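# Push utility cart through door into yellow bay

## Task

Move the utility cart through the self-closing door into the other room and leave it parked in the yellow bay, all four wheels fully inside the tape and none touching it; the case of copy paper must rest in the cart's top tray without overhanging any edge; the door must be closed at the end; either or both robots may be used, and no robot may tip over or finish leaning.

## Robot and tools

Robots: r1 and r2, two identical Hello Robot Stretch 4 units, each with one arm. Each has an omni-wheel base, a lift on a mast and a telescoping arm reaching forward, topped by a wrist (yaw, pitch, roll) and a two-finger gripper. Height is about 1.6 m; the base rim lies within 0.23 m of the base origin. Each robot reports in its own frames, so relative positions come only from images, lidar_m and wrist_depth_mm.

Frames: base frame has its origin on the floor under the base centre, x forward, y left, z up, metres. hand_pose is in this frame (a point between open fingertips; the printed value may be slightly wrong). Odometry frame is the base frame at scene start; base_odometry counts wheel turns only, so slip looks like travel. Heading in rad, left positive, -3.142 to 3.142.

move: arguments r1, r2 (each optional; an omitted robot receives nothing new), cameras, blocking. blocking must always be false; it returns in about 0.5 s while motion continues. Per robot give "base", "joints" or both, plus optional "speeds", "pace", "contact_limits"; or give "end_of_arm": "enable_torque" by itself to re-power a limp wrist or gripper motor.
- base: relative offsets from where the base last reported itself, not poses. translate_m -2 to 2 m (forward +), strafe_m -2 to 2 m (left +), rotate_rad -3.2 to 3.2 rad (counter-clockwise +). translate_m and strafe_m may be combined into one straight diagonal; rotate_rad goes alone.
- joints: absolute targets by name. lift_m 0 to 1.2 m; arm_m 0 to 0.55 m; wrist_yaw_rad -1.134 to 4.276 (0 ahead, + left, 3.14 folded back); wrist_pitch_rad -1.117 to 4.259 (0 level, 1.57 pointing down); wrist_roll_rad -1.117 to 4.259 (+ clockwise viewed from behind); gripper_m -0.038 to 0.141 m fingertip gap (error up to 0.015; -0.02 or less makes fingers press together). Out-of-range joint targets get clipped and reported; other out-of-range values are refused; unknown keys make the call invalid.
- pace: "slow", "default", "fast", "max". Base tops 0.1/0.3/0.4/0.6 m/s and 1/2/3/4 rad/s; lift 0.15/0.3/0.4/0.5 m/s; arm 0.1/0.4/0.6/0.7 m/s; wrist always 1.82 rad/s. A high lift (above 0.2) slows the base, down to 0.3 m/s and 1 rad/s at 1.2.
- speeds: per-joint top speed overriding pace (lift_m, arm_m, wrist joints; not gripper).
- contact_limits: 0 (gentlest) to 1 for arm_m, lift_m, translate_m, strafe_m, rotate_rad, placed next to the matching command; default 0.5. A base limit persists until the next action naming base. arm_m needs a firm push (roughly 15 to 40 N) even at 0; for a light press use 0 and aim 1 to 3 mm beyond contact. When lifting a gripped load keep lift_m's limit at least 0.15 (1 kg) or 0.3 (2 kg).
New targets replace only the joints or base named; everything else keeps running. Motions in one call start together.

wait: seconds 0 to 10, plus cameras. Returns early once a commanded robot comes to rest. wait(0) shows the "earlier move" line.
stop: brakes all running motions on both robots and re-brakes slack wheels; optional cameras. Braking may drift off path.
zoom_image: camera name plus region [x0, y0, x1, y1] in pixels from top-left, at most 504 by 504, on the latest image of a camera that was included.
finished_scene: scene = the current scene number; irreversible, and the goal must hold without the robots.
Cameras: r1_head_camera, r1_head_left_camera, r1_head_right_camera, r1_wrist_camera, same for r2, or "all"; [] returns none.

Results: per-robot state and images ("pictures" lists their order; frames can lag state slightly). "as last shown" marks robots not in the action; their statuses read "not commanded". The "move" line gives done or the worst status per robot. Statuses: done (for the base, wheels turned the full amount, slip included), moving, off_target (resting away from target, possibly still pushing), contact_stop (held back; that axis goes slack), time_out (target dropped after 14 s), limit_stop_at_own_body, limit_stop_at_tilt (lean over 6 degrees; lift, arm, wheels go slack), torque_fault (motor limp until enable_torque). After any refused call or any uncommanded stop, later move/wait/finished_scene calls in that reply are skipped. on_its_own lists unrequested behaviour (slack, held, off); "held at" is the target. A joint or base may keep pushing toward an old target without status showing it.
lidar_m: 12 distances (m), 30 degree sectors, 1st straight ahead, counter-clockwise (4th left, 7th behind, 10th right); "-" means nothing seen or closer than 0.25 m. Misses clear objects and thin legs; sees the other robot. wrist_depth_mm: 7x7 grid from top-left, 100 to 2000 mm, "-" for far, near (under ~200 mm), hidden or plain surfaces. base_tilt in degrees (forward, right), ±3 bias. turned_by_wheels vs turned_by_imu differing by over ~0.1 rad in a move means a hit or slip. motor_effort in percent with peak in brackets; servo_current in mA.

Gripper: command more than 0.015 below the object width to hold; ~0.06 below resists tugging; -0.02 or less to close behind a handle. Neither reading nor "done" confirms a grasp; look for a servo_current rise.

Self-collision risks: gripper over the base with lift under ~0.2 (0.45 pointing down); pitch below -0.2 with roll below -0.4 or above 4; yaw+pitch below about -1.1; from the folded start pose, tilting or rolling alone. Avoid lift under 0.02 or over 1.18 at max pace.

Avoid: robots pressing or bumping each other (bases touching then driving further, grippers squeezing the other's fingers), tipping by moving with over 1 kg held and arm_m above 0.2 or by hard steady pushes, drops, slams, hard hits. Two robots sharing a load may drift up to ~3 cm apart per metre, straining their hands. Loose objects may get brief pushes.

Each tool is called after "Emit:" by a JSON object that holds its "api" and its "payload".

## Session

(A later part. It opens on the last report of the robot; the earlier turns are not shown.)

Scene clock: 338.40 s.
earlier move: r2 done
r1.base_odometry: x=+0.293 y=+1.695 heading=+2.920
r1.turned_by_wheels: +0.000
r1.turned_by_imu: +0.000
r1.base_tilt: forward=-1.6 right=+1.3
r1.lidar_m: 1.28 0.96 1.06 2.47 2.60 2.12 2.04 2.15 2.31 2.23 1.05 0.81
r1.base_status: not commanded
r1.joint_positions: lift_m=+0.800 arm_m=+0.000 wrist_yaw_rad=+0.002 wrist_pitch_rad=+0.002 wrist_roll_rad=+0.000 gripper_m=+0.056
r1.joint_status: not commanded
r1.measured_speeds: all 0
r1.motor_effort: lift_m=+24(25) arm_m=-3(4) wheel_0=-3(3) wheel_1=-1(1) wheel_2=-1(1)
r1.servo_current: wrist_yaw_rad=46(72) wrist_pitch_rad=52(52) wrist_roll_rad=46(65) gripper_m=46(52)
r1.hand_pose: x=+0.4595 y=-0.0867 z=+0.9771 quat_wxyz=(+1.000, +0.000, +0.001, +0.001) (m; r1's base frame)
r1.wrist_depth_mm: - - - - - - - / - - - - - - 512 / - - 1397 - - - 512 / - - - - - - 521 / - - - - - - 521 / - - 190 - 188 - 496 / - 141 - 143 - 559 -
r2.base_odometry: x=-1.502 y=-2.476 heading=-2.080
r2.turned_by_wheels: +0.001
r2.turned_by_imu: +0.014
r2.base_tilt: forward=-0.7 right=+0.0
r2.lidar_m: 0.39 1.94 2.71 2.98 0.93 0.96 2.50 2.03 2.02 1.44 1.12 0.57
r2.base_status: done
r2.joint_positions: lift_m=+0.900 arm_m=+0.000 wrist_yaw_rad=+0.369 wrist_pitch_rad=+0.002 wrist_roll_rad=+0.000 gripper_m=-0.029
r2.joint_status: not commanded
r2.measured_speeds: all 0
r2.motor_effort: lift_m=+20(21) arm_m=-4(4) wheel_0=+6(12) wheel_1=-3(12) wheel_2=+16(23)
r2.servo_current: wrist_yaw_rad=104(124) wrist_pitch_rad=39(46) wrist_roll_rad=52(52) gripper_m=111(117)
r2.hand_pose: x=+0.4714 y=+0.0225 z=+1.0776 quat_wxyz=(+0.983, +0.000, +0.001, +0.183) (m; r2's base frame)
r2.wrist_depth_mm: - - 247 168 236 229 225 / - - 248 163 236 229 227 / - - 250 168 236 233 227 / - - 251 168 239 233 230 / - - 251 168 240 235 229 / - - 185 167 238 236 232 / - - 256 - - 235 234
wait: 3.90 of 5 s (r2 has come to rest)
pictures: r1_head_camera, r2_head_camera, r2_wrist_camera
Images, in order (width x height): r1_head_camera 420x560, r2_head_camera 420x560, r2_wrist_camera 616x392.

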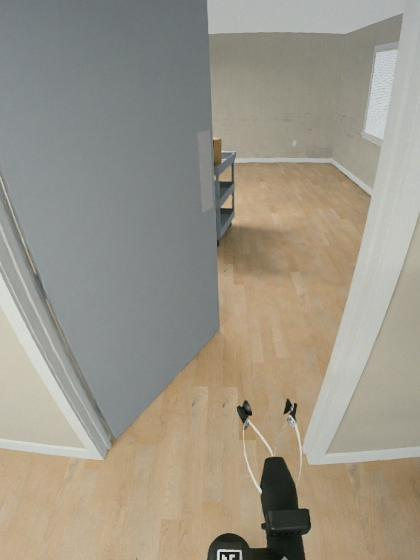

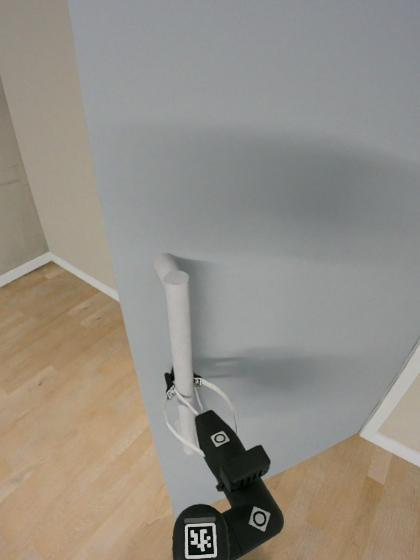

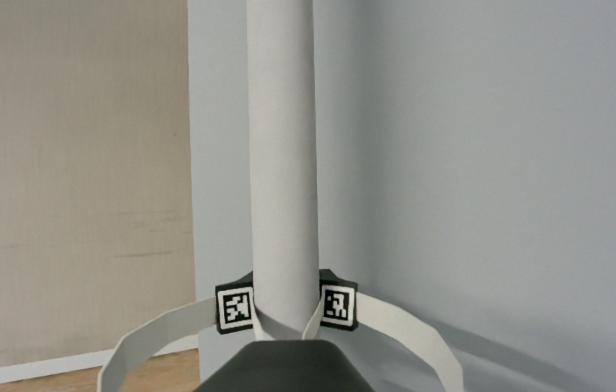

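Emit:
{"api": "move", "payload": {"blocking": false, "r2": {"base":{"rotate_rad":0.28},"joints":{"wrist_yaw_rad":0.1},"speeds":{"wrist_yaw_rad":0.25},"pace":"slow"}, "cameras": []}}

Emit:
{"api": "wait", "payload": {"seconds": 3, "cameras": []}}

Emit:
{"api": "move", "payload": {"blocking": false, "r2": {"base":{"translate_m":-0.13,"strafe_m":-0.15},"pace":"slow","joints":{"wrist_yaw_rad":0.25},"speeds":{"wrist_yaw_rad":0.1}}, "cameras": []}}

Emit:
{"api": "wait", "payload": {"seconds": 4, "cameras": ["r2_wrist_camera","r2_head_camera","r1_head_camera"]}}

Scene clock: 359.00 s.
move: r2 moving
r1: as last shown
r1.lidar_m: 1.27 0.98 1.07 2.48 2.60 2.14 2.04 2.17 2.31 2.24 1.03 0.80
r1.motor_effort: lift_m=+24(25) arm_m=-4(4) wheel_0=-3(3) wheel_1=-1(1) wheel_2=-1(1)
r1.servo_current: wrist_yaw_rad=46(65) wrist_pitch_rad=39(52) wrist_roll_rad=46(59) gripper_m=33(46)
r1.wrist_depth_mm: - - - - - - - / - - - - - - 512 / - - 1366 - - - 512 / - - - - - - 521 / - - - - - - 521 / - - 191 - 187 - 500 / - 140 - 143 - 549 -
r2.base_odometry: x=-1.502 y=-2.476 heading=-1.957
r2.turned_by_wheels: +0.124
r2.turned_by_imu: +0.121
r2.base_tilt: forward=-0.6 right=+0.1
r2.lidar_m: 0.40 2.37 2.73 3.19 0.93 1.01 2.34 2.03 2.03 1.33 0.92 0.54
r2.base_status: rotate_rad moving
r2.joint_positions: lift_m=+0.900 arm_m=+0.000 wrist_yaw_rad=+0.251 wrist_pitch_rad=+0.002 wrist_roll_rad=+0.000 gripper_m=-0.029
r2.joint_status: wrist_yaw_rad moving
r2.measured_speeds: translate_m=+0.001 strafe_m=+0.000 rotate_rad=+0.481 lift_m=+0.000 arm_m=+0.000 wrist_yaw_rad=-0.413 wrist_pitch_rad=+0.000 wrist_roll_rad=+0.000
r2.motor_effort: lift_m=+20(21) arm_m=-4(4) wheel_0=-6(7) wheel_1=-8(9) wheel_2=-3(13)
r2.servo_current: wrist_yaw_rad=117(364) wrist_pitch_rad=33(46) wrist_roll_rad=39(59) gripper_m=104(111)
r2.hand_pose: x=+0.4720 y=-0.0129 z=+1.0776 quat_wxyz=(+0.992, +0.000, +0.001, +0.125) (m; r2's base frame)
r2.wrist_depth_mm: - - 245 162 236 235 229 / - - 247 164 236 234 230 / - - 248 165 239 235 231 / - - 250 165 240 236 232 / - - 251 167 243 237 235 / - - 186 167 179 238 235 / - - 254 - 244 238 237
pictures: none
No camera images: "cameras" was empty.

Scene clock: 359.93 s.
earlier move: r2 done
r1.base_odometry: x=+0.293 y=+1.695 heading=+2.920
r1.turned_by_wheels: +0.000
r1.turned_by_imu: +0.000
r1.base_tilt: forward=-1.6 right=+1.3
r1.lidar_m: 1.28 0.96 1.07 2.45 2.59 2.14 2.03 2.19 2.33 2.24 1.06 0.80
r1.base_status: not commanded
r1.joint_positions: lift_m=+0.800 arm_m=+0.000 wrist_yaw_rad=+0.002 wrist_pitch_rad=+0.002 wrist_roll_rad=+0.000 gripper_m=+0.056
r1.joint_status: not commanded
r1.measured_speeds: all 0
r1.motor_effort: lift_m=+24(25) arm_m=-3(4) wheel_0=-2(3) wheel_1=-1(1) wheel_2=-1(1)
r1.servo_current: wrist_yaw_rad=46(65) wrist_pitch_rad=46(52) wrist_roll_rad=39(59) gripper_m=39(46)
r1.hand_pose: x=+0.4595 y=-0.0867 z=+0.9771 quat_wxyz=(+1.000, +0.000, +0.001, +0.001) (m; r1's base frame)
r1.wrist_depth_mm: - - - - - - - / - - - - - - 508 / - - 1397 - - - 512 / - - - - - - 517 / - - - - - - 521 / - - 190 - 188 - 496 / - 141 - 143 - 549 -
r2.base_odometry: x=-1.502 y=-2.476 heading=-1.803
r2.turned_by_wheels: +0.154
r2.turned_by_imu: +0.148
r2.base_tilt: forward=-0.6 right=+0.1
r2.lidar_m: 0.39 2.72 2.76 0.95 0.93 3.26 2.20 2.02 1.83 1.24 0.74 0.48
r2.base_status: done
r2.joint_positions: lift_m=+0.900 arm_m=+0.000 wrist_yaw_rad=+0.089 wrist_pitch_rad=+0.002 wrist_roll_rad=+0.000 gripper_m=-0.029
r2.joint_status: all done
r2.measured_speeds: all 0
r2.motor_effort: lift_m=+20(21) arm_m=-4(4) wheel_0=-21(25) wheel_1=-8(10) wheel_2=-5(13)
r2.servo_current: wrist_yaw_rad=65(364) wrist_pitch_rad=39(46) wrist_roll_rad=46(65) gripper_m=98(111)
r2.hand_pose: x=+0.4659 y=-0.0616 z=+1.0776 quat_wxyz=(+0.999, +0.000, +0.001, +0.044) (m; r2's base frame)
r2.wrist_depth_mm: - - 240 160 236 236 235 / - - 243 162 238 237 236 / - - 244 163 239 238 237 / - - 245 164 242 239 238 / - - 247 165 242 241 240 / - - 247 167 178 241 241 / - - 248 - 246 243 243
wait: 0.93 of 3 s (r2 has come to rest)
pictures: none
No camera images: "cameras" was empty.

Scene clock: 360.43 s.
move: r2 moving
r1: as last shown
r1.lidar_m: 1.29 0.97 1.07 2.47 2.58 2.12 2.04 2.18 2.33 2.25 1.03 0.82
r1.motor_effort: lift_m=+24(24) arm_m=-4(4) wheel_0=-3(3) wheel_1=-1(1) wheel_2=-1(1)
r1.servo_current: wrist_yaw_rad=33(59) wrist_pitch_rad=39(46) wrist_roll_rad=46(59) gripper_m=39(46)
r1.wrist_depth_mm: - - - - - - - / - - - - - - 512 / - - 1366 - - - 517 / - - - - - - 517 / - - - - - - 525 / - - 190 - 187 - 500 / - 140 - 143 - 549 -
r2.base_odometry: x=-1.509 y=-2.466 heading=-1.804
r2.turned_by_wheels: -0.001
r2.turned_by_imu: -0.001
r2.base_tilt: forward=-0.7 right=+0.1
r2.lidar_m: 0.39 2.73 2.77 0.96 0.93 3.23 2.17 1.99 1.82 1.23 0.75 0.49
r2.base_status: translate_m moving; strafe_m moving
r2.joint_positions: lift_m=+0.900 arm_m=+0.000 wrist_yaw_rad=+0.110 wrist_pitch_rad=+0.002 wrist_roll_rad=+0.000 gripper_m=-0.029
r2.joint_status: wrist_yaw_rad moving
r2.measured_speeds: translate_m=-0.032 strafe_m=-0.037 rotate_rad=+0.000 lift_m=+0.000 arm_m=+0.000 wrist_yaw_rad=+0.112 wrist_pitch_rad=+0.000 wrist_roll_rad=+0.000
r2.motor_effort: lift_m=+21(21) arm_m=-4(4) wheel_0=-9(18) wheel_1=-12(13) wheel_2=+8(9)
r2.servo_current: wrist_yaw_rad=260(312) wrist_pitch_rad=46(46) wrist_roll_rad=46(52) gripper_m=98(104)
r2.hand_pose: x=+0.4671 y=-0.0553 z=+1.0776 quat_wxyz=(+0.998, +0.000, +0.001, +0.055) (m; r2's base frame)
r2.wrist_depth_mm: - - 242 162 237 235 233 / - - 244 165 239 235 234 / - - 245 163 240 236 236 / - - 247 164 241 239 236 / - - 249 165 242 240 238 / - - 248 166 177 241 238 / - - 250 - 245 243 240
pictures: none
No camera images: "cameras" was empty.

Scene clock: 363.93 s.
earlier move: r2 off_target
r1.base_odometry: x=+0.293 y=+1.695 heading=+2.920
r1.turned_by_wheels: +0.000
r1.turned_by_imu: +0.000
r1.base_tilt: forward=-1.6 right=+1.2
r1.lidar_m: 1.36 0.92 1.07 2.46 2.57 2.13 2.04 2.16 2.32 2.24 1.03 0.83
r1.base_status: not commanded
r1.joint_positions: lift_m=+0.800 arm_m=+0.000 wrist_yaw_rad=+0.002 wrist_pitch_rad=+0.002 wrist_roll_rad=+0.000 gripper_m=+0.056
r1.joint_status: not commanded
r1.measured_speeds: all 0
r1.motor_effort: lift_m=+24(25) arm_m=-4(4) wheel_0=-2(3) wheel_1=-1(1) wheel_2=-1(1)
r1.servo_current: wrist_yaw_rad=65(65) wrist_pitch_rad=39(52) wrist_roll_rad=52(65) gripper_m=39(52)
r1.hand_pose: x=+0.4595 y=-0.0867 z=+0.9771 quat_wxyz=(+1.000, +0.000, +0.001, +0.001) (m; r1's base frame)
r1.wrist_depth_mm: - - - - - - - / - - - - - - 517 / - - 1537 - - - 517 / - - - - - - 517 / - - - - - - 517 / - - 190 - 187 - 500 / - 141 - 153 - 554 -
r2.base_odometry: x=-1.618 y=-2.316 heading=-1.801
r2.turned_by_wheels: +0.003
r2.turned_by_imu: +0.089
r2.base_tilt: forward=-0.6 right=+0.0
r2.lidar_m: 0.40 2.89 2.98 1.06 1.05 2.71 1.94 1.83 1.54 1.15 0.73 0.50
r2.base_status: done
r2.joint_positions: lift_m=+0.900 arm_m=+0.000 wrist_yaw_rad=+0.276 wrist_pitch_rad=+0.002 wrist_roll_rad=+0.000 gripper_m=-0.029
r2.joint_status: wrist_yaw_rad off_target (ended at +0.276, target +0.250)
r2.measured_speeds: all 0
r2.on_its_own: wrist_yaw_rad is at rest, and its servo_current (163 mA) is outside its rest range (0 to 104 mA)
r2.motor_effort: lift_m=+20(21) arm_m=-3(4) wheel_0=+11(26) wheel_1=-1(14) wheel_2=+11(23)
r2.servo_current: wrist_yaw_rad=163(312) wrist_pitch_rad=33(46) wrist_roll_rad=39(59) gripper_m=104(104)
r2.hand_pose: x=+0.4722 y=-0.0054 z=+1.0776 quat_wxyz=(+0.990, +0.000, +0.001, +0.138) (m; r2's base frame)
r2.wrist_depth_mm: - - - 163 224 211 203 / - - 258 163 227 213 - / - - 259 168 227 213 205 / - - 262 169 229 215 206 / - - - 166 231 216 207 / - - 185 166 225 217 208 / - - - - 229 214 210
wait: 3.50 of 4 s (r2 has come to rest)
pictures: r1_head_camera, r2_head_camera, r2_wrist_camera
Images, in order (width x height): r1_head_camera 420x560, r2_head_camera 420x560, r2_wrist_camera 616x392.

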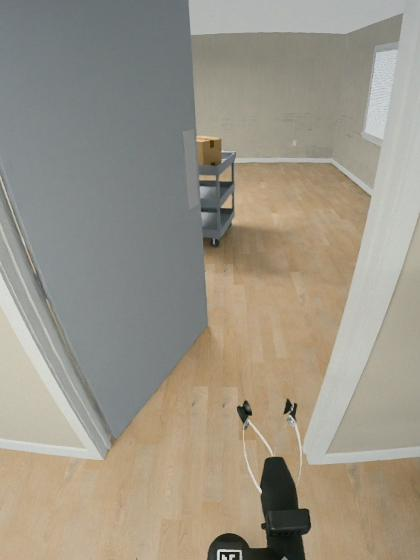

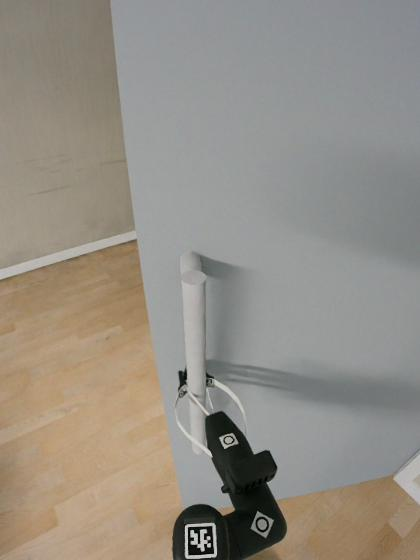

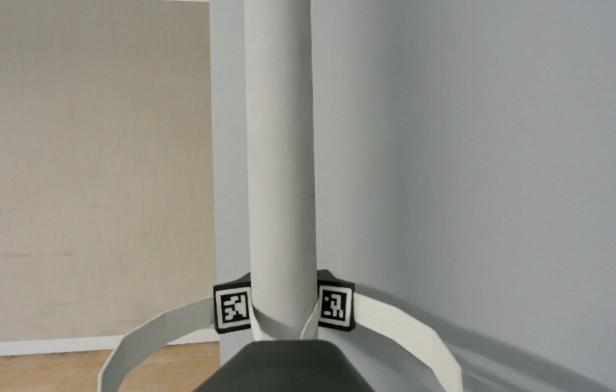

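Emit:
{"api": "move", "payload": {"blocking": false, "r2": {"base":{"translate_m":-0.3,"strafe_m":-0.115},"pace":"slow"}, "cameras": []}}

Emit:
{"api": "wait", "payload": {"seconds": 5, "cameras": ["r2_wrist_camera","r2_head_camera","r1_head_camera"]}}

Scene clock: 372.53 s.
move: r2 moving
r1: as last shown
r1.lidar_m: 1.37 0.93 1.06 2.48 2.59 2.15 2.06 2.17 2.30 2.23 1.04 0.83
r1.motor_effort: lift_m=+24(25) arm_m=-3(4) wheel_0=-2(3) wheel_1=-1(1) wheel_2=-1(1)
r1.servo_current: wrist_yaw_rad=46(72) wrist_pitch_rad=39(46) wrist_roll_rad=33(59) gripper_m=46(46)
r1.wrist_depth_mm: - - - - - - - / - - - - - - 512 / - - 1464 - - - 517 / - - 1499 - - - 521 / - - - - - - 521 / - - 191 - 187 - 500 / - 140 - 153 - 559 -
r2.base_odometry: x=-1.620 y=-2.303 heading=-1.800
r2.turned_by_wheels: +0.002
r2.turned_by_imu: +0.002
r2.base_tilt: forward=-0.7 right=+0.0
r2.lidar_m: 0.41 2.90 3.03 1.04 1.05 2.69 1.94 1.83 1.55 1.14 0.76 0.52
r2.base_status: translate_m moving; strafe_m moving
r2.joint_positions: lift_m=+0.900 arm_m=+0.000 wrist_yaw_rad=+0.276 wrist_pitch_rad=+0.002 wrist_roll_rad=+0.000 gripper_m=-0.029
r2.joint_status: not commanded
r2.measured_speeds: translate_m=-0.049 strafe_m=-0.018 rotate_rad=-0.001 lift_m=+0.000 arm_m=+0.000 wrist_yaw_rad=+0.000 wrist_pitch_rad=+0.000 wrist_roll_rad=+0.000
r2.motor_effort: lift_m=+20(20) arm_m=-3(4) wheel_0=+5(11) wheel_1=-9(9) wheel_2=+23(23)
r2.servo_current: wrist_yaw_rad=169(169) wrist_pitch_rad=46(46) wrist_roll_rad=39(59) gripper_m=104(104)
r2.hand_pose: x=+0.4722 y=-0.0054 z=+1.0776 quat_wxyz=(+0.990, +0.000, +0.001, +0.138) (m; r2's base frame)
r2.wrist_depth_mm: - - - 163 225 212 203 / - - 257 164 228 213 - / - - 259 170 227 214 205 / - - 262 169 229 215 206 / - - - 166 230 216 208 / - - 181 166 226 218 208 / - - - - 229 215 209
pictures: none
No camera images: "cameras" was empty.

Scene clock: 376.47 s.
earlier move: r2 done
r1.base_odometry: x=+0.293 y=+1.695 heading=+2.920
r1.turned_by_wheels: +0.000
r1.turned_by_imu: +0.000
r1.base_tilt: forward=-1.6 right=+1.2
r1.lidar_m: 1.68 0.95 1.09 2.45 2.61 2.15 2.04 2.19 2.31 2.24 1.05 0.80
r1.base_status: not commanded
r1.joint_positions: lift_m=+0.800 arm_m=+0.000 wrist_yaw_rad=+0.002 wrist_pitch_rad=+0.002 wrist_roll_rad=+0.000 gripper_m=+0.056
r1.joint_status: not commanded
r1.measured_speeds: all 0
r1.motor_effort: lift_m=+24(25) arm_m=-3(4) wheel_0=-3(3) wheel_1=-1(1) wheel_2=-1(1)
r1.servo_current: wrist_yaw_rad=33(72) wrist_pitch_rad=46(52) wrist_roll_rad=46(65) gripper_m=39(52)
r1.hand_pose: x=+0.4595 y=-0.0867 z=+0.9771 quat_wxyz=(+1.000, +0.000, +0.001, +0.001) (m; r1's base frame)
r1.wrist_depth_mm: - - - - - - - / - - - - - - 512 / - - - - - - 517 / - - - - - - 517 / - - - - - - 517 / - - 191 - 188 - 496 / - 141 - 153 - 549 -
r2.base_odometry: x=-1.662 y=-1.998 heading=-1.799
r2.turned_by_wheels: +0.000
r2.turned_by_imu: +0.122
r2.base_tilt: forward=-0.7 right=+0.0
r2.lidar_m: 0.39 3.17 1.21 1.12 4.32 2.05 1.57 1.57 1.40 1.10 0.93 0.53
r2.base_status: done
r2.joint_positions: lift_m=+0.900 arm_m=+0.000 wrist_yaw_rad=+0.276 wrist_pitch_rad=+0.002 wrist_roll_rad=+0.000 gripper_m=-0.029
r2.joint_status: not commanded
r2.measured_speeds: all 0
r2.on_its_own: wrist_yaw_rad is at rest, and its servo_current (156 mA) is outside its rest range (0 to 104 mA)
r2.motor_effort: lift_m=+20(21) arm_m=-5(5) wheel_0=+11(15) wheel_1=-4(10) wheel_2=+16(26)
r2.servo_current: wrist_yaw_rad=156(182) wrist_pitch_rad=39(46) wrist_roll_rad=52(59) gripper_m=104(104)
r2.hand_pose: x=+0.4723 y=-0.0054 z=+1.0776 quat_wxyz=(+0.990, +0.000, +0.001, +0.138) (m; r2's base frame)
r2.wrist_depth_mm: - - 246 235 232 225 220 / - - 248 237 232 227 221 / - - 249 238 235 228 223 / - - 251 240 236 229 224 / - - 252 178 237 230 225 / - - 177 168 236 231 227 / - - 256 - 239 231 228
wait: 3.93 of 5 s (r2 has come to rest)
pictures: r1_head_camera, r2_head_camera, r2_wrist_camera
Images, in order (width x height): r1_head_camera 420x560, r2_head_camera 420x560, r2_wrist_camera 616x392.

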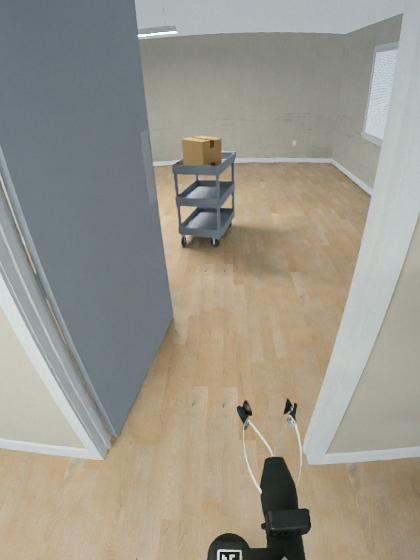

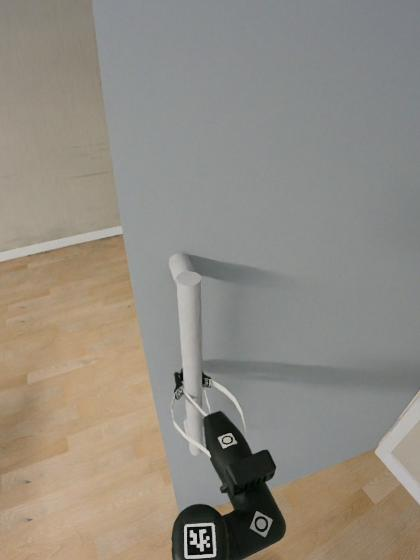

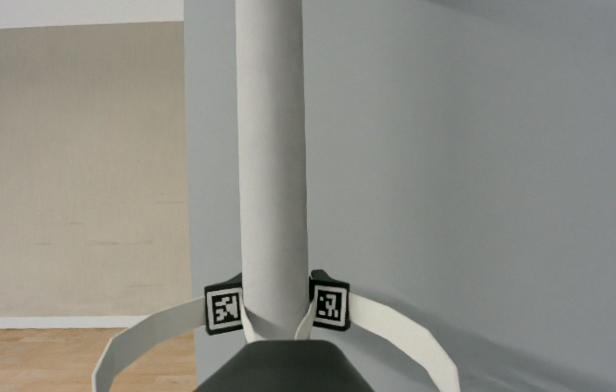

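Emit:
{"api": "move", "payload": {"blocking": false, "r2": {"base":{"translate_m":-0.27,"strafe_m":-0.14},"pace":"slow"}, "cameras": []}}

Emit:
{"api": "wait", "payload": {"seconds": 5, "cameras": ["r2_wrist_camera","r2_head_left_camera","r1_head_camera","r1_head_left_camera"]}}

Scene clock: 383.13 s.
move: r2 moving
r1: as last shown
r1.base_tilt: forward=-1.6 right=+1.3
r1.lidar_m: 1.72 0.96 1.08 2.47 2.61 2.11 2.03 2.15 2.31 2.24 1.03 0.83
r1.motor_effort: lift_m=+24(25) arm_m=-3(4) wheel_0=-2(3) wheel_1=-1(1) wheel_2=-1(1)
r1.servo_current: wrist_yaw_rad=52(78) wrist_pitch_rad=46(46) wrist_roll_rad=46(52) gripper_m=39(46)
r1.wrist_depth_mm: - - - - - - - / - - - - - - 508 / - - - - - - 517 / - - - - - - 521 / - - - - - - 521 / - - 192 - 187 - 496 / - 140 - 153 - 549 -
r2.base_odometry: x=-1.665 y=-1.984 heading=-1.797
r2.turned_by_wheels: +0.002
r2.turned_by_imu: +0.004
r2.base_tilt: forward=-0.6 right=+0.0
r2.lidar_m: 0.40 3.19 1.21 1.12 4.24 2.03 1.57 1.56 1.37 1.10 0.93 0.54
r2.base_status: translate_m moving; strafe_m moving
r2.joint_positions: lift_m=+0.900 arm_m=+0.000 wrist_yaw_rad=+0.276 wrist_pitch_rad=+0.002 wrist_roll_rad=+0.000 gripper_m=-0.029
r2.joint_status: not commanded
r2.measured_speeds: translate_m=-0.050 strafe_m=-0.024 rotate_rad=-0.004 lift_m=+0.000 arm_m=+0.000 wrist_yaw_rad=+0.000 wrist_pitch_rad=+0.000 wrist_roll_rad=+0.000
r2.motor_effort: lift_m=+20(20) arm_m=-5(5) wheel_0=+14(14) wheel_1=-5(7) wheel_2=+20(23)
r2.servo_current: wrist_yaw_rad=169(189) wrist_pitch_rad=39(46) wrist_roll_rad=52(59) gripper_m=104(104)
r2.hand_pose: x=+0.4723 y=-0.0054 z=+1.0776 quat_wxyz=(+0.990, +0.000, +0.001, +0.138) (m; r2's base frame)
r2.wrist_depth_mm: - - 246 235 233 227 221 / - - 247 236 235 227 223 / - - 249 239 235 229 224 / - - 251 240 236 229 224 / - - 252 177 238 229 226 / - - 178 168 236 232 228 / - - 256 - 238 231 228
pictures: none
No camera images: "cameras" was empty.

Scene clock: 386.83 s.
earlier move: r2 done
r1.base_odometry: x=+0.293 y=+1.695 heading=+2.920
r1.turned_by_wheels: +0.000
r1.turned_by_imu: +0.000
r1.base_tilt: forward=-1.6 right=+1.2
r1.lidar_m: 2.90 0.95 1.07 2.46 2.57 2.12 2.04 2.16 2.31 2.23 1.05 0.82
r1.base_status: not commanded
r1.joint_positions: lift_m=+0.800 arm_m=+0.000 wrist_yaw_rad=+0.002 wrist_pitch_rad=+0.002 wrist_roll_rad=+0.000 gripper_m=+0.056
r1.joint_status: not commanded
r1.measured_speeds: all 0
r1.motor_effort: lift_m=+24(25) arm_m=-3(4) wheel_0=-3(3) wheel_1=-1(1) wheel_2=-1(1)
r1.servo_current: wrist_yaw_rad=59(78) wrist_pitch_rad=33(52) wrist_roll_rad=52(65) gripper_m=52(52)
r1.hand_pose: x=+0.4595 y=-0.0867 z=+0.9771 quat_wxyz=(+1.000, +0.000, +0.001, +0.001) (m; r1's base frame)
r1.wrist_depth_mm: - - - - - - - / - - - - - - 517 / - - - - - - 517 / - - - - - - 517 / - - - - - - 517 / - - 194 - 187 - 496 / - 152 - 153 - 549 -
r2.base_odometry: x=-1.737 y=-1.704 heading=-1.797
r2.turned_by_wheels: +0.000
r2.turned_by_imu: +0.121
r2.base_tilt: forward=-0.7 right=+0.0
r2.lidar_m: 0.39 3.44 1.30 1.33 2.75 1.56 1.33 1.31 1.22 1.01 1.03 0.56
r2.base_status: done
r2.joint_positions: lift_m=+0.900 arm_m=+0.000 wrist_yaw_rad=+0.276 wrist_pitch_rad=+0.002 wrist_roll_rad=+0.000 gripper_m=-0.029
r2.joint_status: not commanded
r2.measured_speeds: all 0
r2.on_its_own: wrist_yaw_rad is at rest, and its servo_current (169 mA) is outside its rest range (0 to 104 mA)
r2.motor_effort: lift_m=+20(21) arm_m=-5(5) wheel_0=+12(19) wheel_1=-1(10) wheel_2=+16(27)
r2.servo_current: wrist_yaw_rad=169(189) wrist_pitch_rad=46(46) wrist_roll_rad=52(65) gripper_m=91(104)
r2.hand_pose: x=+0.4723 y=-0.0054 z=+1.0776 quat_wxyz=(+0.990, +0.000, +0.001, +0.138) (m; r2's base frame)
r2.wrist_depth_mm: - - 238 239 239 240 240 / - - 239 240 240 241 241 / - - 242 242 243 242 243 / - - 243 244 244 244 244 / - - 245 204 244 246 245 / - - 177 169 246 247 247 / - - 248 - 248 248 248
wait: 3.70 of 5 s (r2 has come to rest)
pictures: r1_head_camera, r1_head_left_camera, r2_head_left_camera, r2_wrist_camera
Images, in order (width x height): r1_head_camera 420x560, r1_head_left_camera 420x672, r2_head_left_camera 420x672, r2_wrist_camera 616x392.

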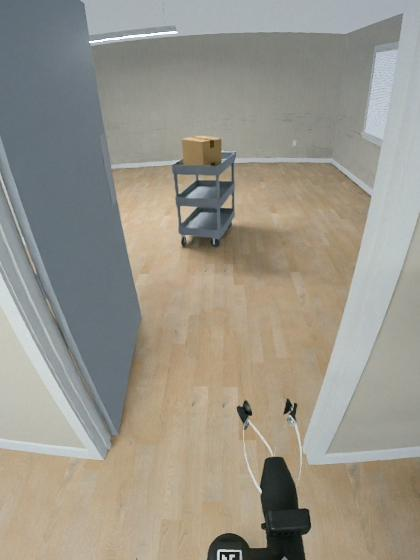

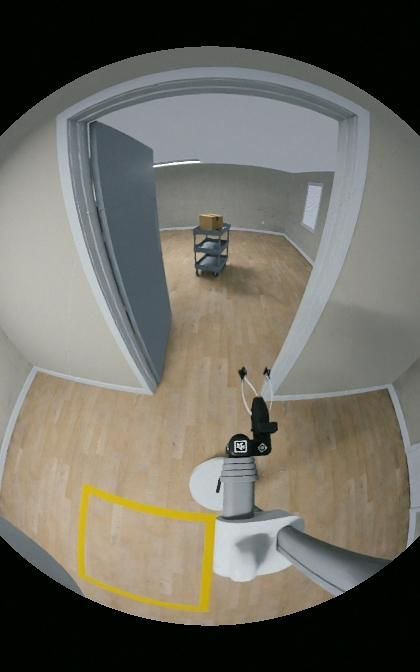

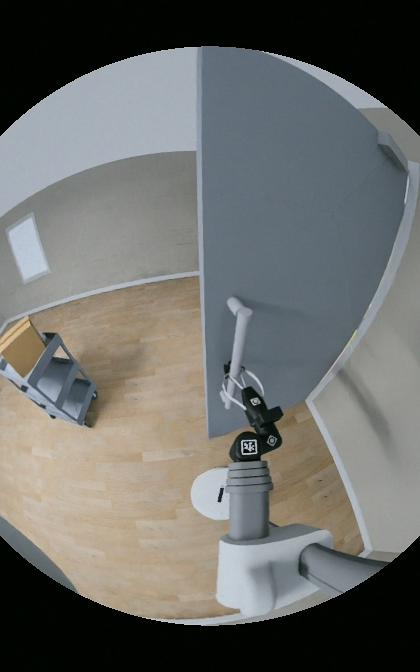

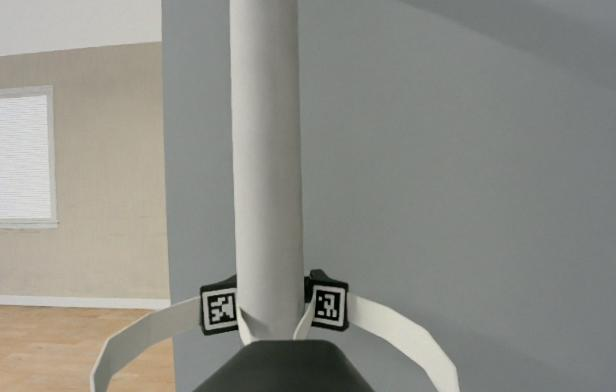

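Emit:
{"api": "move", "payload": {"blocking": false, "r1": {"base":{"translate_m":1.35},"pace":"fast"}, "cameras": ["r1_head_camera"]}}

Emit:
{"api": "zoom_image", "payload": {"camera": "r1_head_camera", "region": [130, 100, 290, 280]}}

Emit:
{"api": "wait", "payload": {"seconds": 4.5, "cameras": ["r1_head_camera","r1_head_right_camera"]}}

Emit:
{"api": "zoom_image", "payload": {"camera": "r1_head_camera", "region": [80, 50, 380, 400]}}

Scene clock: 405.73 s.
move: r1 moving
r1.base_odometry: x=+0.250 y=+1.705 heading=+2.920
r1.turned_by_wheels: +0.000
r1.turned_by_imu: +0.000
r1.base_tilt: forward=-1.6 right=+1.3
r1.lidar_m: 2.87 0.90 1.01 2.47 2.60 2.19 2.08 2.22 2.31 2.22 0.99 0.80
r1.base_status: translate_m moving
r1.joint_positions: lift_m=+0.800 arm_m=+0.000 wrist_yaw_rad=+0.002 wrist_pitch_rad=+0.002 wrist_roll_rad=+0.000 gripper_m=+0.056
r1.joint_status: not commanded
r1.measured_speeds: translate_m=+0.171 strafe_m=+0.000 rotate_rad=-0.004 lift_m=+0.000 arm_m=+0.000 wrist_yaw_rad=+0.000 wrist_pitch_rad=+0.000 wrist_roll_rad=+0.000
r1.motor_effort: lift_m=+24(24) arm_m=-3(4) wheel_0=+9(9) wheel_1=+9(9) wheel_2=-10(11)
r1.servo_current: wrist_yaw_rad=46(72) wrist_pitch_rad=46(46) wrist_roll_rad=52(59) gripper_m=46(46)
r1.hand_pose: x=+0.4595 y=-0.0867 z=+0.9771 quat_wxyz=(+1.000, +0.000, +0.001, +0.001) (m; r1's base frame)
r1.wrist_depth_mm: - - - - - - - / - - - - - - 473 / - - - - - - 477 / - - - - - - 480 / - - - - - - 477 / - - 194 - 188 - 480 / - 151 - 153 - 525 -
r2.base_odometry: x=-1.737 y=-1.704 heading=-1.797
r2.turned_by_wheels: +0.000
r2.turned_by_imu: +0.000
r2.base_tilt: forward=-0.6 right=+0.0
r2.lidar_m: 0.41 3.44 1.30 1.33 2.76 1.56 1.31 1.33 1.20 1.03 1.02 0.56
r2.base_status: not commanded
r2.joint_positions: lift_m=+0.900 arm_m=+0.000 wrist_yaw_rad=+0.276 wrist_pitch_rad=+0.002 wrist_roll_rad=+0.000 gripper_m=-0.029
r2.joint_status: not commanded
r2.measured_speeds: all 0
r2.motor_effort: lift_m=+20(21) arm_m=-5(5) wheel_0=+13(13) wheel_1=-1(2) wheel_2=+16(16)
r2.servo_current: wrist_yaw_rad=163(169) wrist_pitch_rad=39(46) wrist_roll_rad=39(59) gripper_m=91(104)
r2.hand_pose: x=+0.4723 y=-0.0054 z=+1.0776 quat_wxyz=(+0.990, +0.000, +0.001, +0.138) (m; r2's base frame)
r2.wrist_depth_mm: - - 238 240 240 240 239 / - - 240 240 241 241 242 / - - 240 241 242 243 243 / - - 242 243 243 244 245 / - - 244 204 245 245 246 / - - 178 168 245 247 248 / - - 247 - 247 247 248
pictures: r1_head_camera
Images, in order (width x height): r1_head_camera 420x560.

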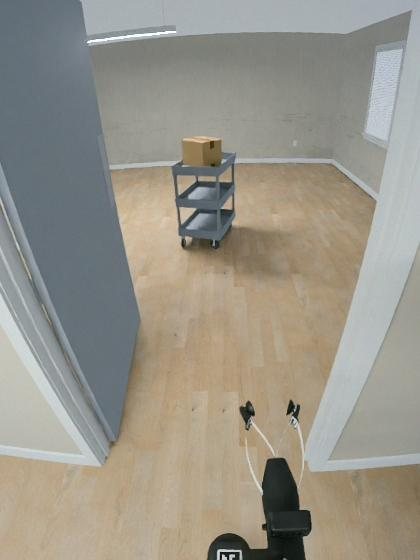

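Scaled by 2.800 from the camera's 420x560 image, which has a finer 600x800 frame.

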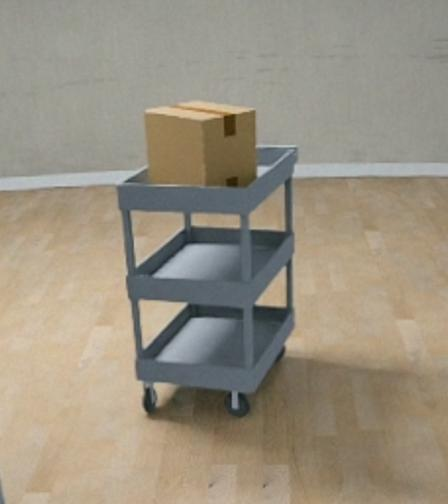

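Scene clock: 410.03 s.
earlier move: r1 done
r1.base_odometry: x=-1.024 y=+1.991 heading=+2.920
r1.turned_by_wheels: +0.000
r1.turned_by_imu: +0.000
r1.base_tilt: forward=-1.6 right=+1.3
r1.lidar_m: 1.55 1.73 0.60 0.58 0.60 3.51 3.45 0.58 0.70 1.95 2.37 3.23
r1.base_status: done
r1.joint_positions: lift_m=+0.800 arm_m=+0.000 wrist_yaw_rad=+0.002 wrist_pitch_rad=+0.002 wrist_roll_rad=+0.000 gripper_m=+0.056
r1.joint_status: not commanded
r1.measured_speeds: all 0
r1.motor_effort: lift_m=+24(25) arm_m=-4(4) wheel_0=+1(10) wheel_1=+0(10) wheel_2=+1(12)
r1.servo_current: wrist_yaw_rad=59(72) wrist_pitch_rad=39(52) wrist_roll_rad=65(72) gripper_m=33(46)
r1.hand_pose: x=+0.4595 y=-0.0867 z=+0.9771 quat_wxyz=(+1.000, +0.000, +0.001, +0.001) (m; r1's base frame)
r1.wrist_depth_mm: - - - - - - - / - - - - - - - / - - - - - - - / - - 1576 - - - - / - - - - - - - / - - 194 - 187 - - / - - 182 137 - - -
r2.base_odometry: x=-1.737 y=-1.704 heading=-1.797
r2.turned_by_wheels: +0.000
r2.turned_by_imu: +0.001
r2.base_tilt: forward=-0.7 right=+0.1
r2.lidar_m: 0.40 3.42 1.32 1.35 2.73 1.58 1.31 1.30 1.23 1.02 1.03 0.57
r2.base_status: not commanded
r2.joint_positions: lift_m=+0.900 arm_m=+0.000 wrist_yaw_rad=+0.276 wrist_pitch_rad=+0.002 wrist_roll_rad=+0.000 gripper_m=-0.029
r2.joint_status: not commanded
r2.measured_speeds: all 0
r2.on_its_own: wrist_yaw_rad is at rest, and its servo_current (156 mA) is outside its rest range (0 to 104 mA)
r2.motor_effort: lift_m=+20(21) arm_m=-5(5) wheel_0=+12(13) wheel_1=-1(2) wheel_2=+16(16)
r2.servo_current: wrist_yaw_rad=156(176) wrist_pitch_rad=46(46) wrist_roll_rad=33(59) gripper_m=98(104)
r2.hand_pose: x=+0.4723 y=-0.0054 z=+1.0776 quat_wxyz=(+0.990, +0.000, +0.001, +0.138) (m; r2's base frame)
r2.wrist_depth_mm: - - 238 238 240 239 240 / - - 240 241 241 241 241 / - - 241 241 242 243 242 / - - 242 242 243 244 244 / - - 243 203 246 244 245 / - - 177 168 246 247 248 / - - 247 - 247 248 248
wait: 4.30 of 4.5 s (r1 has come to rest)
pictures: r1_head_camera, r1_head_right_camera
Images, in order (width x height): r1_head_camera 420x560, r1_head_right_camera 420x672.

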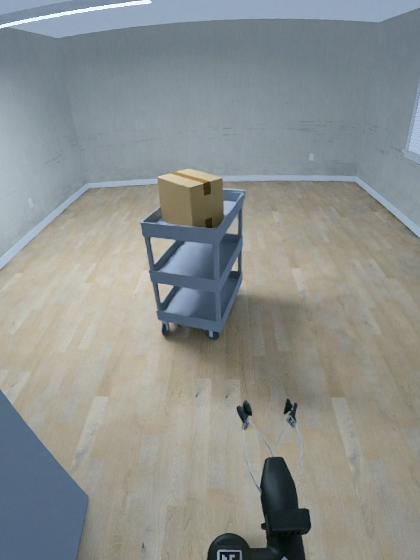

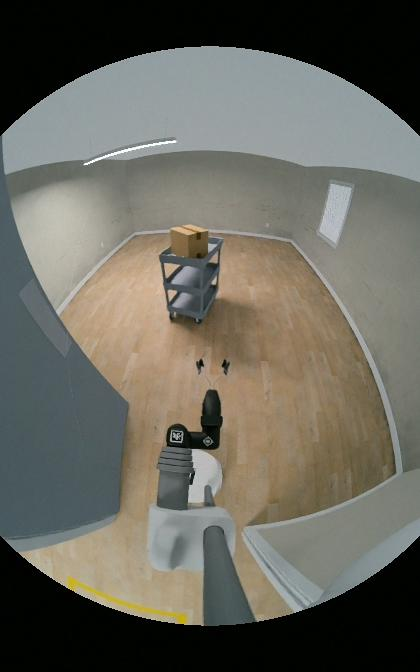

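Scaled by 1.440 from the camera's 420x560 image, which has a finer 600x800 frame.

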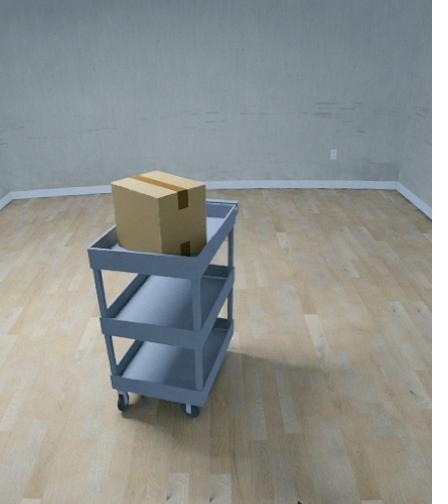

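Emit:
{"api": "move", "payload": {"blocking": false, "r1": {"base":{"translate_m":1.2,"strafe_m":-0.78},"joints":{"wrist_roll_rad":1.57,"gripper_m":0.1},"pace":"fast"}, "cameras": []}}

Emit:
{"api": "wait", "payload": {"seconds": 7, "cameras": []}}

Emit:
{"api": "move", "payload": {"blocking": false, "r1": {"base":{"translate_m":1.9},"pace":"max"}, "cameras": []}}

Emit:
{"api": "wait", "payload": {"seconds": 8, "cameras": []}}

Emit:
{"api": "move", "payload": {"blocking": false, "r1": {"base":{"rotate_rad":2.88}}, "cameras": []}}

Emit:
{"api": "wait", "payload": {"seconds": 5, "cameras": ["r1_head_camera","r1_wrist_camera","r1_head_left_camera","r2_head_left_camera"]}}

Emit:
{"api": "zoom_image", "payload": {"camera": "r1_head_camera", "region": [80, 50, 380, 400]}}

Scene clock: 430.93 s.
move: r1 moving
r1.base_odometry: x=-1.059 y=+2.026 heading=+2.920
r1.turned_by_wheels: +0.000
r1.turned_by_imu: -0.001
r1.base_tilt: forward=-1.6 right=+1.3
r1.lidar_m: 1.47 1.68 0.64 0.61 0.63 3.58 3.50 0.61 0.75 2.11 2.35 3.20
r1.base_status: translate_m moving; strafe_m moving
r1.joint_positions: lift_m=+0.800 arm_m=+0.000 wrist_yaw_rad=+0.002 wrist_pitch_rad=+0.002 wrist_roll_rad=+0.633 gripper_m=+0.075
r1.joint_status: wrist_roll_rad moving; gripper_m moving
r1.measured_speeds: translate_m=+0.161 strafe_m=-0.105 rotate_rad=+0.001 lift_m=+0.000 arm_m=+0.000 wrist_yaw_rad=+0.000 wrist_pitch_rad=+0.000 wrist_roll_rad=+1.819
r1.motor_effort: lift_m=+24(25) arm_m=-3(4) wheel_0=+9(13) wheel_1=-6(6) wheel_2=-9(10)
r1.servo_current: wrist_yaw_rad=39(52) wrist_pitch_rad=39(46) wrist_roll_rad=52(130) gripper_m=59(85)
r1.hand_pose: x=+0.4595 y=-0.0867 z=+0.9771 quat_wxyz=(+0.950, +0.311, +0.001, +0.001) (m; r1's base frame)
r1.wrist_depth_mm: - - - - - - - / - - - - - - - / - - - - - - - / - - - - - - - / - - 1430 1661 - - 1921 / - - 194 1983 189 1863 1576 / - - - 138 1756 1537 1336
r2.base_odometry: x=-1.737 y=-1.704 heading=-1.797
r2.turned_by_wheels: +0.000
r2.turned_by_imu: +0.000
r2.base_tilt: forward=-0.7 right=+0.0
r2.lidar_m: 0.38 3.43 1.30 1.34 2.75 1.58 1.32 1.30 1.23 1.02 1.03 0.57
r2.base_status: not commanded
r2.joint_positions: lift_m=+0.900 arm_m=+0.000 wrist_yaw_rad=+0.276 wrist_pitch_rad=+0.002 wrist_roll_rad=+0.000 gripper_m=-0.029
r2.joint_status: not commanded
r2.measured_speeds: all 0
r2.motor_effort: lift_m=+20(21) arm_m=-5(5) wheel_0=+13(13) wheel_1=-1(2) wheel_2=+16(16)
r2.servo_current: wrist_yaw_rad=163(176) wrist_pitch_rad=39(46) wrist_roll_rad=52(52) gripper_m=98(98)
r2.hand_pose: x=+0.4723 y=-0.0054 z=+1.0776 quat_wxyz=(+0.990, +0.000, +0.001, +0.138) (m; r2's base frame)
r2.wrist_depth_mm: - - 238 239 239 238 239 / - - 239 240 241 239 241 / - - 240 241 243 242 242 / - - 243 242 244 243 244 / - - 245 204 246 245 247 / - - 177 169 246 247 248 / - - 247 - 247 247 249
pictures: none
No camera images: "cameras" was empty.

Scene clock: 435.33 s.
earlier move: r1 done
r1.base_odometry: x=-2.024 y=+3.016 heading=+2.920
r1.turned_by_wheels: +0.000
r1.turned_by_imu: -0.003
r1.base_tilt: forward=-1.6 right=+1.2
r1.lidar_m: 4.12 1.00 0.85 1.86 1.52 1.95 1.64 1.72 1.57 1.48 1.56 2.15
r1.base_status: done
r1.joint_positions: lift_m=+0.800 arm_m=+0.000 wrist_yaw_rad=+0.002 wrist_pitch_rad=+0.002 wrist_roll_rad=+1.568 gripper_m=+0.100
r1.joint_status: all done
r1.measured_speeds: all 0
r1.motor_effort: lift_m=+24(25) arm_m=-3(4) wheel_0=+0(13) wheel_1=-2(6) wheel_2=+3(12)
r1.servo_current: wrist_yaw_rad=59(72) wrist_pitch_rad=39(52) wrist_roll_rad=46(130) gripper_m=46(85)
r1.hand_pose: x=+0.4595 y=-0.0867 z=+0.9772 quat_wxyz=(+0.708, +0.706, +0.002, +0.000) (m; r1's base frame)
r1.wrist_depth_mm: - - - - - - 1397 / - - - - - 1921 1366 / - - - - - - 1397 / - - - - - - 1366 / - - - - - - 1430 / - - 214 - 198 1863 1464 / - - - 144 - - 1430
r2.base_odometry: x=-1.737 y=-1.704 heading=-1.797
r2.turned_by_wheels: +0.000
r2.turned_by_imu: +0.001
r2.base_tilt: forward=-0.7 right=+0.0
r2.lidar_m: 0.40 1.84 1.29 1.31 2.75 1.56 1.31 1.32 1.20 1.02 1.03 0.58
r2.base_status: not commanded
r2.joint_positions: lift_m=+0.900 arm_m=+0.000 wrist_yaw_rad=+0.276 wrist_pitch_rad=+0.002 wrist_roll_rad=+0.000 gripper_m=-0.029
r2.joint_status: not commanded
r2.measured_speeds: all 0
r2.on_its_own: wrist_yaw_rad is at rest, and its servo_current (169 mA) is outside its rest range (0 to 104 mA)
r2.motor_effort: lift_m=+20(21) arm_m=-5(5) wheel_0=+12(13) wheel_1=-1(2) wheel_2=+16(16)
r2.servo_current: wrist_yaw_rad=169(182) wrist_pitch_rad=39(46) wrist_roll_rad=46(59) gripper_m=91(104)
r2.hand_pose: x=+0.4723 y=-0.0054 z=+1.0776 quat_wxyz=(+0.990, +0.000, +0.001, +0.138) (m; r2's base frame)
r2.wrist_depth_mm: - - 238 239 240 239 240 / - - 240 240 241 241 241 / - - 241 242 242 242 242 / - - 241 244 243 243 244 / - - 243 204 245 245 246 / - - 177 168 246 246 247 / - 1708 247 - 248 247 247
wait: 4.40 of 7 s (r1 has come to rest)
pictures: none
No camera images: "cameras" was empty.

Scene clock: 435.83 s.
move: r1 moving
r1.base_odometry: x=-2.067 y=+3.025 heading=+2.920
r1.turned_by_wheels: +0.000
r1.turned_by_imu: +0.000
r1.base_tilt: forward=-1.6 right=+1.2
r1.lidar_m: 4.09 0.95 0.84 1.86 1.55 1.93 1.69 1.78 1.56 1.47 1.55 2.16
r1.base_status: translate_m moving
r1.joint_positions: lift_m=+0.800 arm_m=+0.000 wrist_yaw_rad=+0.002 wrist_pitch_rad=+0.002 wrist_roll_rad=+1.568 gripper_m=+0.100
r1.joint_status: not commanded
r1.measured_speeds: translate_m=+0.172 strafe_m=+0.001 rotate_rad=-0.003 lift_m=+0.000 arm_m=+0.000 wrist_yaw_rad=+0.000 wrist_pitch_rad=+0.000 wrist_roll_rad=+0.000
r1.motor_effort: lift_m=+24(24) arm_m=-3(4) wheel_0=+7(10) wheel_1=+7(8) wheel_2=-10(12)
r1.servo_current: wrist_yaw_rad=46(59) wrist_pitch_rad=46(46) wrist_roll_rad=46(59) gripper_m=46(46)
r1.hand_pose: x=+0.4595 y=-0.0867 z=+0.9772 quat_wxyz=(+0.708, +0.706, +0.002, +0.000) (m; r1's base frame)
r1.wrist_depth_mm: - - - - - 1921 1397 / - - - - - 1983 1366 / - - - - - - 1430 / - - - - - - 1397 / - - - - - - 1464 / - - 214 - 198 1863 1397 / - - - 144 - - 1430
r2.base_odometry: x=-1.737 y=-1.704 heading=-1.797
r2.turned_by_wheels: +0.000
r2.turned_by_imu: +0.000
r2.base_tilt: forward=-0.7 right=+0.0
r2.lidar_m: 0.41 1.83 1.31 1.34 2.73 1.55 1.31 1.29 1.20 1.04 1.03 0.58
r2.base_status: not commanded
r2.joint_positions: lift_m=+0.900 arm_m=+0.000 wrist_yaw_rad=+0.276 wrist_pitch_rad=+0.002 wrist_roll_rad=+0.000 gripper_m=-0.029
r2.joint_status: not commanded
r2.measured_speeds: all 0
r2.motor_effort: lift_m=+20(20) arm_m=-5(5) wheel_0=+12(13) wheel_1=-1(1) wheel_2=+16(16)
r2.servo_current: wrist_yaw_rad=156(189) wrist_pitch_rad=39(46) wrist_roll_rad=52(59) gripper_m=91(104)
r2.hand_pose: x=+0.4723 y=-0.0054 z=+1.0776 quat_wxyz=(+0.990, +0.000, +0.001, +0.138) (m; r2's base frame)
r2.wrist_depth_mm: - - 238 239 239 240 239 / - - 239 239 240 240 241 / - - 241 242 242 243 243 / - - 242 243 243 243 244 / - - 244 204 246 246 244 / - - 178 169 245 247 247 / - 1756 248 - 248 248 248
pictures: none
No camera images: "cameras" was empty.

Scene clock: 441.33 s.
earlier move: r1 done
r1.base_odometry: x=-3.878 y=+3.432 heading=+2.920
r1.turned_by_wheels: +0.000
r1.turned_by_imu: +0.000
r1.base_tilt: forward=-1.6 right=+1.3
r1.lidar_m: 2.22 2.31 3.23 3.18 1.17 1.05 3.65 2.15 1.55 1.48 1.55 2.16
r1.base_status: done
r1.joint_positions: lift_m=+0.800 arm_m=+0.000 wrist_yaw_rad=+0.002 wrist_pitch_rad=+0.002 wrist_roll_rad=+1.568 gripper_m=+0.100
r1.joint_status: not commanded
r1.measured_speeds: all 0
r1.motor_effort: lift_m=+24(24) arm_m=-4(4) wheel_0=+1(11) wheel_1=+0(9) wheel_2=+2(12)
r1.servo_current: wrist_yaw_rad=39(78) wrist_pitch_rad=46(52) wrist_roll_rad=33(78) gripper_m=39(52)
r1.hand_pose: x=+0.4595 y=-0.0867 z=+0.9772 quat_wxyz=(+0.708, +0.706, +0.002, +0.000) (m; r1's base frame)
r1.wrist_depth_mm: - - - - - 1921 1336 / - - - - - 1983 1397 / - - - - - - 1397 / - - - - - - 1397 / - - - - - - 1464 / - - 216 - 198 1808 1397 / - - - 144 - - 1464
r2.base_odometry: x=-1.737 y=-1.704 heading=-1.797
r2.turned_by_wheels: +0.000
r2.turned_by_imu: +0.001
r2.base_tilt: forward=-0.7 right=+0.0
r2.lidar_m: 0.40 3.43 1.30 1.35 2.78 1.55 1.31 1.32 1.18 1.03 1.02 0.57
r2.base_status: not commanded
r2.joint_positions: lift_m=+0.900 arm_m=+0.000 wrist_yaw_rad=+0.276 wrist_pitch_rad=+0.002 wrist_roll_rad=+0.000 gripper_m=-0.029
r2.joint_status: not commanded
r2.measured_speeds: all 0
r2.on_its_own: wrist_yaw_rad is at rest, and its servo_current (156 mA) is outside its rest range (0 to 104 mA)
r2.motor_effort: lift_m=+20(21) arm_m=-5(5) wheel_0=+12(13) wheel_1=-1(2) wheel_2=+16(16)
r2.servo_current: wrist_yaw_rad=156(189) wrist_pitch_rad=39(52) wrist_roll_rad=39(65) gripper_m=98(104)
r2.hand_pose: x=+0.4723 y=-0.0054 z=+1.0776 quat_wxyz=(+0.990, +0.000, +0.001, +0.138) (m; r2's base frame)
r2.wrist_depth_mm: - - 238 238 239 240 239 / - - 240 240 241 240 241 / - - 242 242 242 243 243 / - - 242 242 244 243 244 / - - 243 204 244 245 245 / - - 177 169 245 247 246 / - - 247 - 247 248 248
wait: 5.50 of 8 s (r1 has come to rest)
pictures: none
No camera images: "cameras" was empty.

Scene clock: 441.83 s.
move: r1 moving
r1.base_odometry: x=-3.878 y=+3.432 heading=-3.111
r1.turned_by_wheels: +0.252
r1.turned_by_imu: +0.252
r1.base_tilt: forward=-1.6 right=+1.3
r1.lidar_m: 2.24 2.60 3.21 3.21 1.08 1.40 3.15 1.78 1.51 1.47 1.72 2.23
r1.base_status: rotate_rad moving
r1.joint_positions: lift_m=+0.800 arm_m=+0.000 wrist_yaw_rad=+0.002 wrist_pitch_rad=+0.002 wrist_roll_rad=+1.568 gripper_m=+0.100
r1.joint_status: not commanded
r1.measured_speeds: translate_m=+0.001 strafe_m=+0.000 rotate_rad=+0.973 lift_m=+0.000 arm_m=+0.000 wrist_yaw_rad=+0.000 wrist_pitch_rad=+0.000 wrist_roll_rad=+0.000
r1.motor_effort: lift_m=+24(24) arm_m=-3(4) wheel_0=-7(10) wheel_1=-7(8) wheel_2=-8(8)
r1.servo_current: wrist_yaw_rad=39(52) wrist_pitch_rad=46(46) wrist_roll_rad=39(59) gripper_m=39(46)
r1.hand_pose: x=+0.4595 y=-0.0868 z=+0.9772 quat_wxyz=(+0.708, +0.706, +0.002, +0.000) (m; r1's base frame)
r1.wrist_depth_mm: - - - - - 1661 1397 / - - - - - 1756 1366 / - - - - - 1863 1397 / - - - - - - 1397 / - - - - - - 1464 / - - 216 - 198 1756 1430 / - - - 144 - - 1464
r2.base_odometry: x=-1.737 y=-1.704 heading=-1.797
r2.turned_by_wheels: +0.000
r2.turned_by_imu: +0.000
r2.base_tilt: forward=-0.7 right=+0.1
r2.lidar_m: 0.40 3.42 1.30 1.33 2.77 1.58 1.31 1.30 1.20 1.01 1.04 0.56
r2.base_status: not commanded
r2.joint_positions: lift_m=+0.900 arm_m=+0.000 wrist_yaw_rad=+0.276 wrist_pitch_rad=+0.002 wrist_roll_rad=+0.000 gripper_m=-0.029
r2.joint_status: not commanded
r2.measured_speeds: all 0
r2.motor_effort: lift_m=+20(21) arm_m=-5(5) wheel_0=+12(13) wheel_1=-1(1) wheel_2=+16(16)
r2.servo_current: wrist_yaw_rad=169(176) wrist_pitch_rad=46(52) wrist_roll_rad=52(52) gripper_m=85(104)
r2.hand_pose: x=+0.4723 y=-0.0054 z=+1.0776 quat_wxyz=(+0.990, +0.000, +0.001, +0.138) (m; r2's base frame)
r2.wrist_depth_mm: - - 238 239 240 238 240 / - - 239 240 241 242 241 / - - 241 241 243 242 243 / - - 242 243 244 244 244 / - - 244 203 244 245 246 / - - 177 168 246 248 246 / - - 247 - 247 248 249
pictures: none
No camera images: "cameras" was empty.

Scene clock: 444.07 s.
earlier move: r1 done
r1.base_odometry: x=-3.878 y=+3.432 heading=-0.483
r1.turned_by_wheels: +2.628
r1.turned_by_imu: +2.642
r1.base_tilt: forward=-1.6 right=+1.3
r1.lidar_m: 1.37 3.11 1.75 1.48 1.46 1.72 2.24 2.27 2.62 3.24 3.23 1.08
r1.base_status: done
r1.joint_positions: lift_m=+0.800 arm_m=+0.000 wrist_yaw_rad=+0.002 wrist_pitch_rad=+0.002 wrist_roll_rad=+1.568 gripper_m=+0.100
r1.joint_status: not commanded
r1.measured_speeds: all 0
r1.motor_effort: lift_m=+24(24) arm_m=-4(4) wheel_0=-2(11) wheel_1=+0(9) wheel_2=-2(8)
r1.servo_current: wrist_yaw_rad=52(65) wrist_pitch_rad=39(52) wrist_roll_rad=52(72) gripper_m=46(52)
r1.hand_pose: x=+0.4595 y=-0.0868 z=+0.9772 quat_wxyz=(+0.708, +0.706, +0.002, +0.000) (m; r1's base frame)
r1.wrist_depth_mm: - - - 1078 - 854 - / - - - 1160 - 854 - / - - - - - - 1336 / - - - - - - 1397 / - - - - - - 1430 / - - 214 - 198 1756 1397 / - - - 144 - - 1397
r2.base_odometry: x=-1.737 y=-1.704 heading=-1.797
r2.turned_by_wheels: +0.000
r2.turned_by_imu: +0.000
r2.base_tilt: forward=-0.6 right=+0.0
r2.lidar_m: 0.39 3.43 1.30 1.32 2.77 1.57 1.31 1.31 1.21 1.03 1.03 0.56
r2.base_status: not commanded
r2.joint_positions: lift_m=+0.900 arm_m=+0.000 wrist_yaw_rad=+0.276 wrist_pitch_rad=+0.002 wrist_roll_rad=+0.000 gripper_m=-0.029
r2.joint_status: not commanded
r2.measured_speeds: all 0
r2.on_its_own: wrist_yaw_rad is at rest, and its servo_current (163 mA) is outside its rest range (0 to 104 mA)
r2.motor_effort: lift_m=+20(21) arm_m=-4(5) wheel_0=+12(13) wheel_1=-1(2) wheel_2=+16(16)
r2.servo_current: wrist_yaw_rad=163(182) wrist_pitch_rad=46(52) wrist_roll_rad=52(59) gripper_m=98(104)
r2.hand_pose: x=+0.4723 y=-0.0054 z=+1.0776 quat_wxyz=(+0.990, +0.000, +0.001, +0.138) (m; r2's base frame)
r2.wrist_depth_mm: - - 238 238 240 240 240 / - - 239 240 241 241 241 / - - 242 241 242 242 243 / - - 241 243 243 244 245 / - - 244 204 246 246 246 / - - 177 168 244 247 248 / - - 248 - 248 248 248
wait: 2.23 of 5 s (r1 has come to rest)
pictures: r1_head_camera, r1_head_left_camera, r1_wrist_camera, r2_head_left_camera
Images, in order (width x height): r1_head_camera 420x560, r1_head_left_camera 420x672, r1_wrist_camera 616x392, r2_head_left_camera 420x672.

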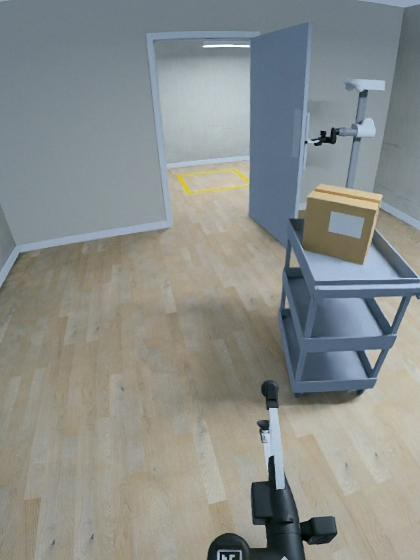

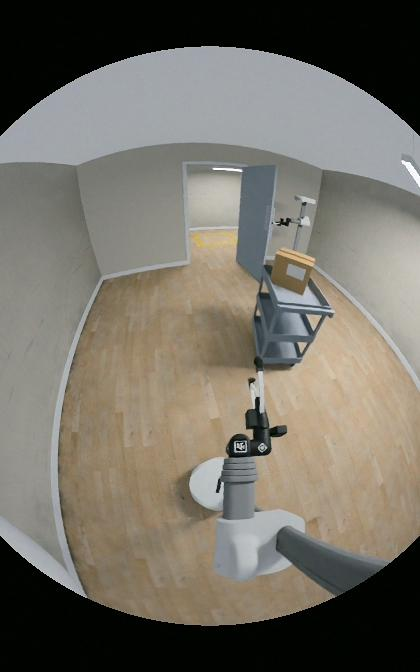

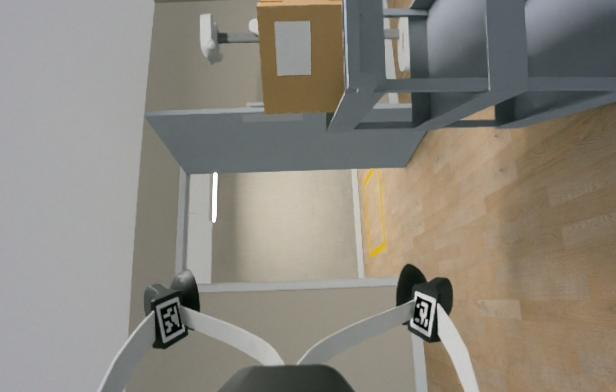

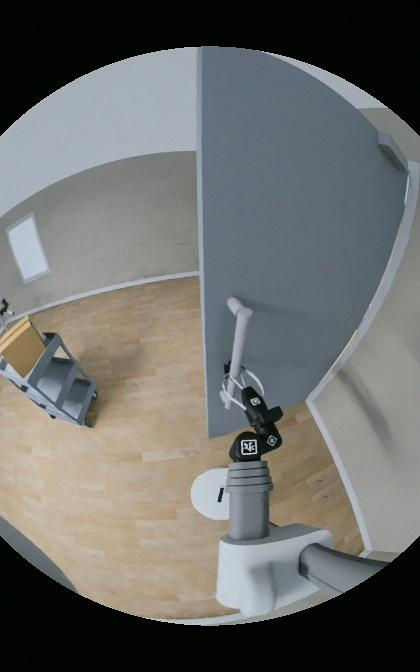

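Scaled by 1.440 from the camera's 420x560 image, which has a finer 600x800 frame.

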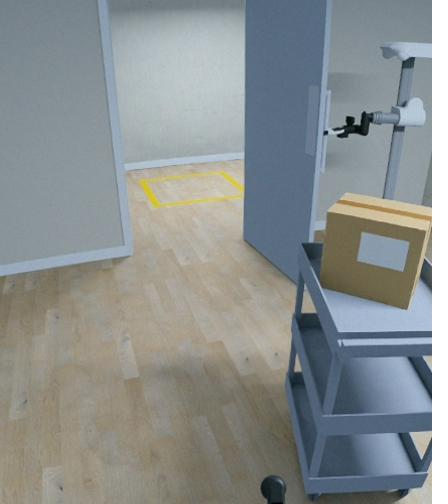

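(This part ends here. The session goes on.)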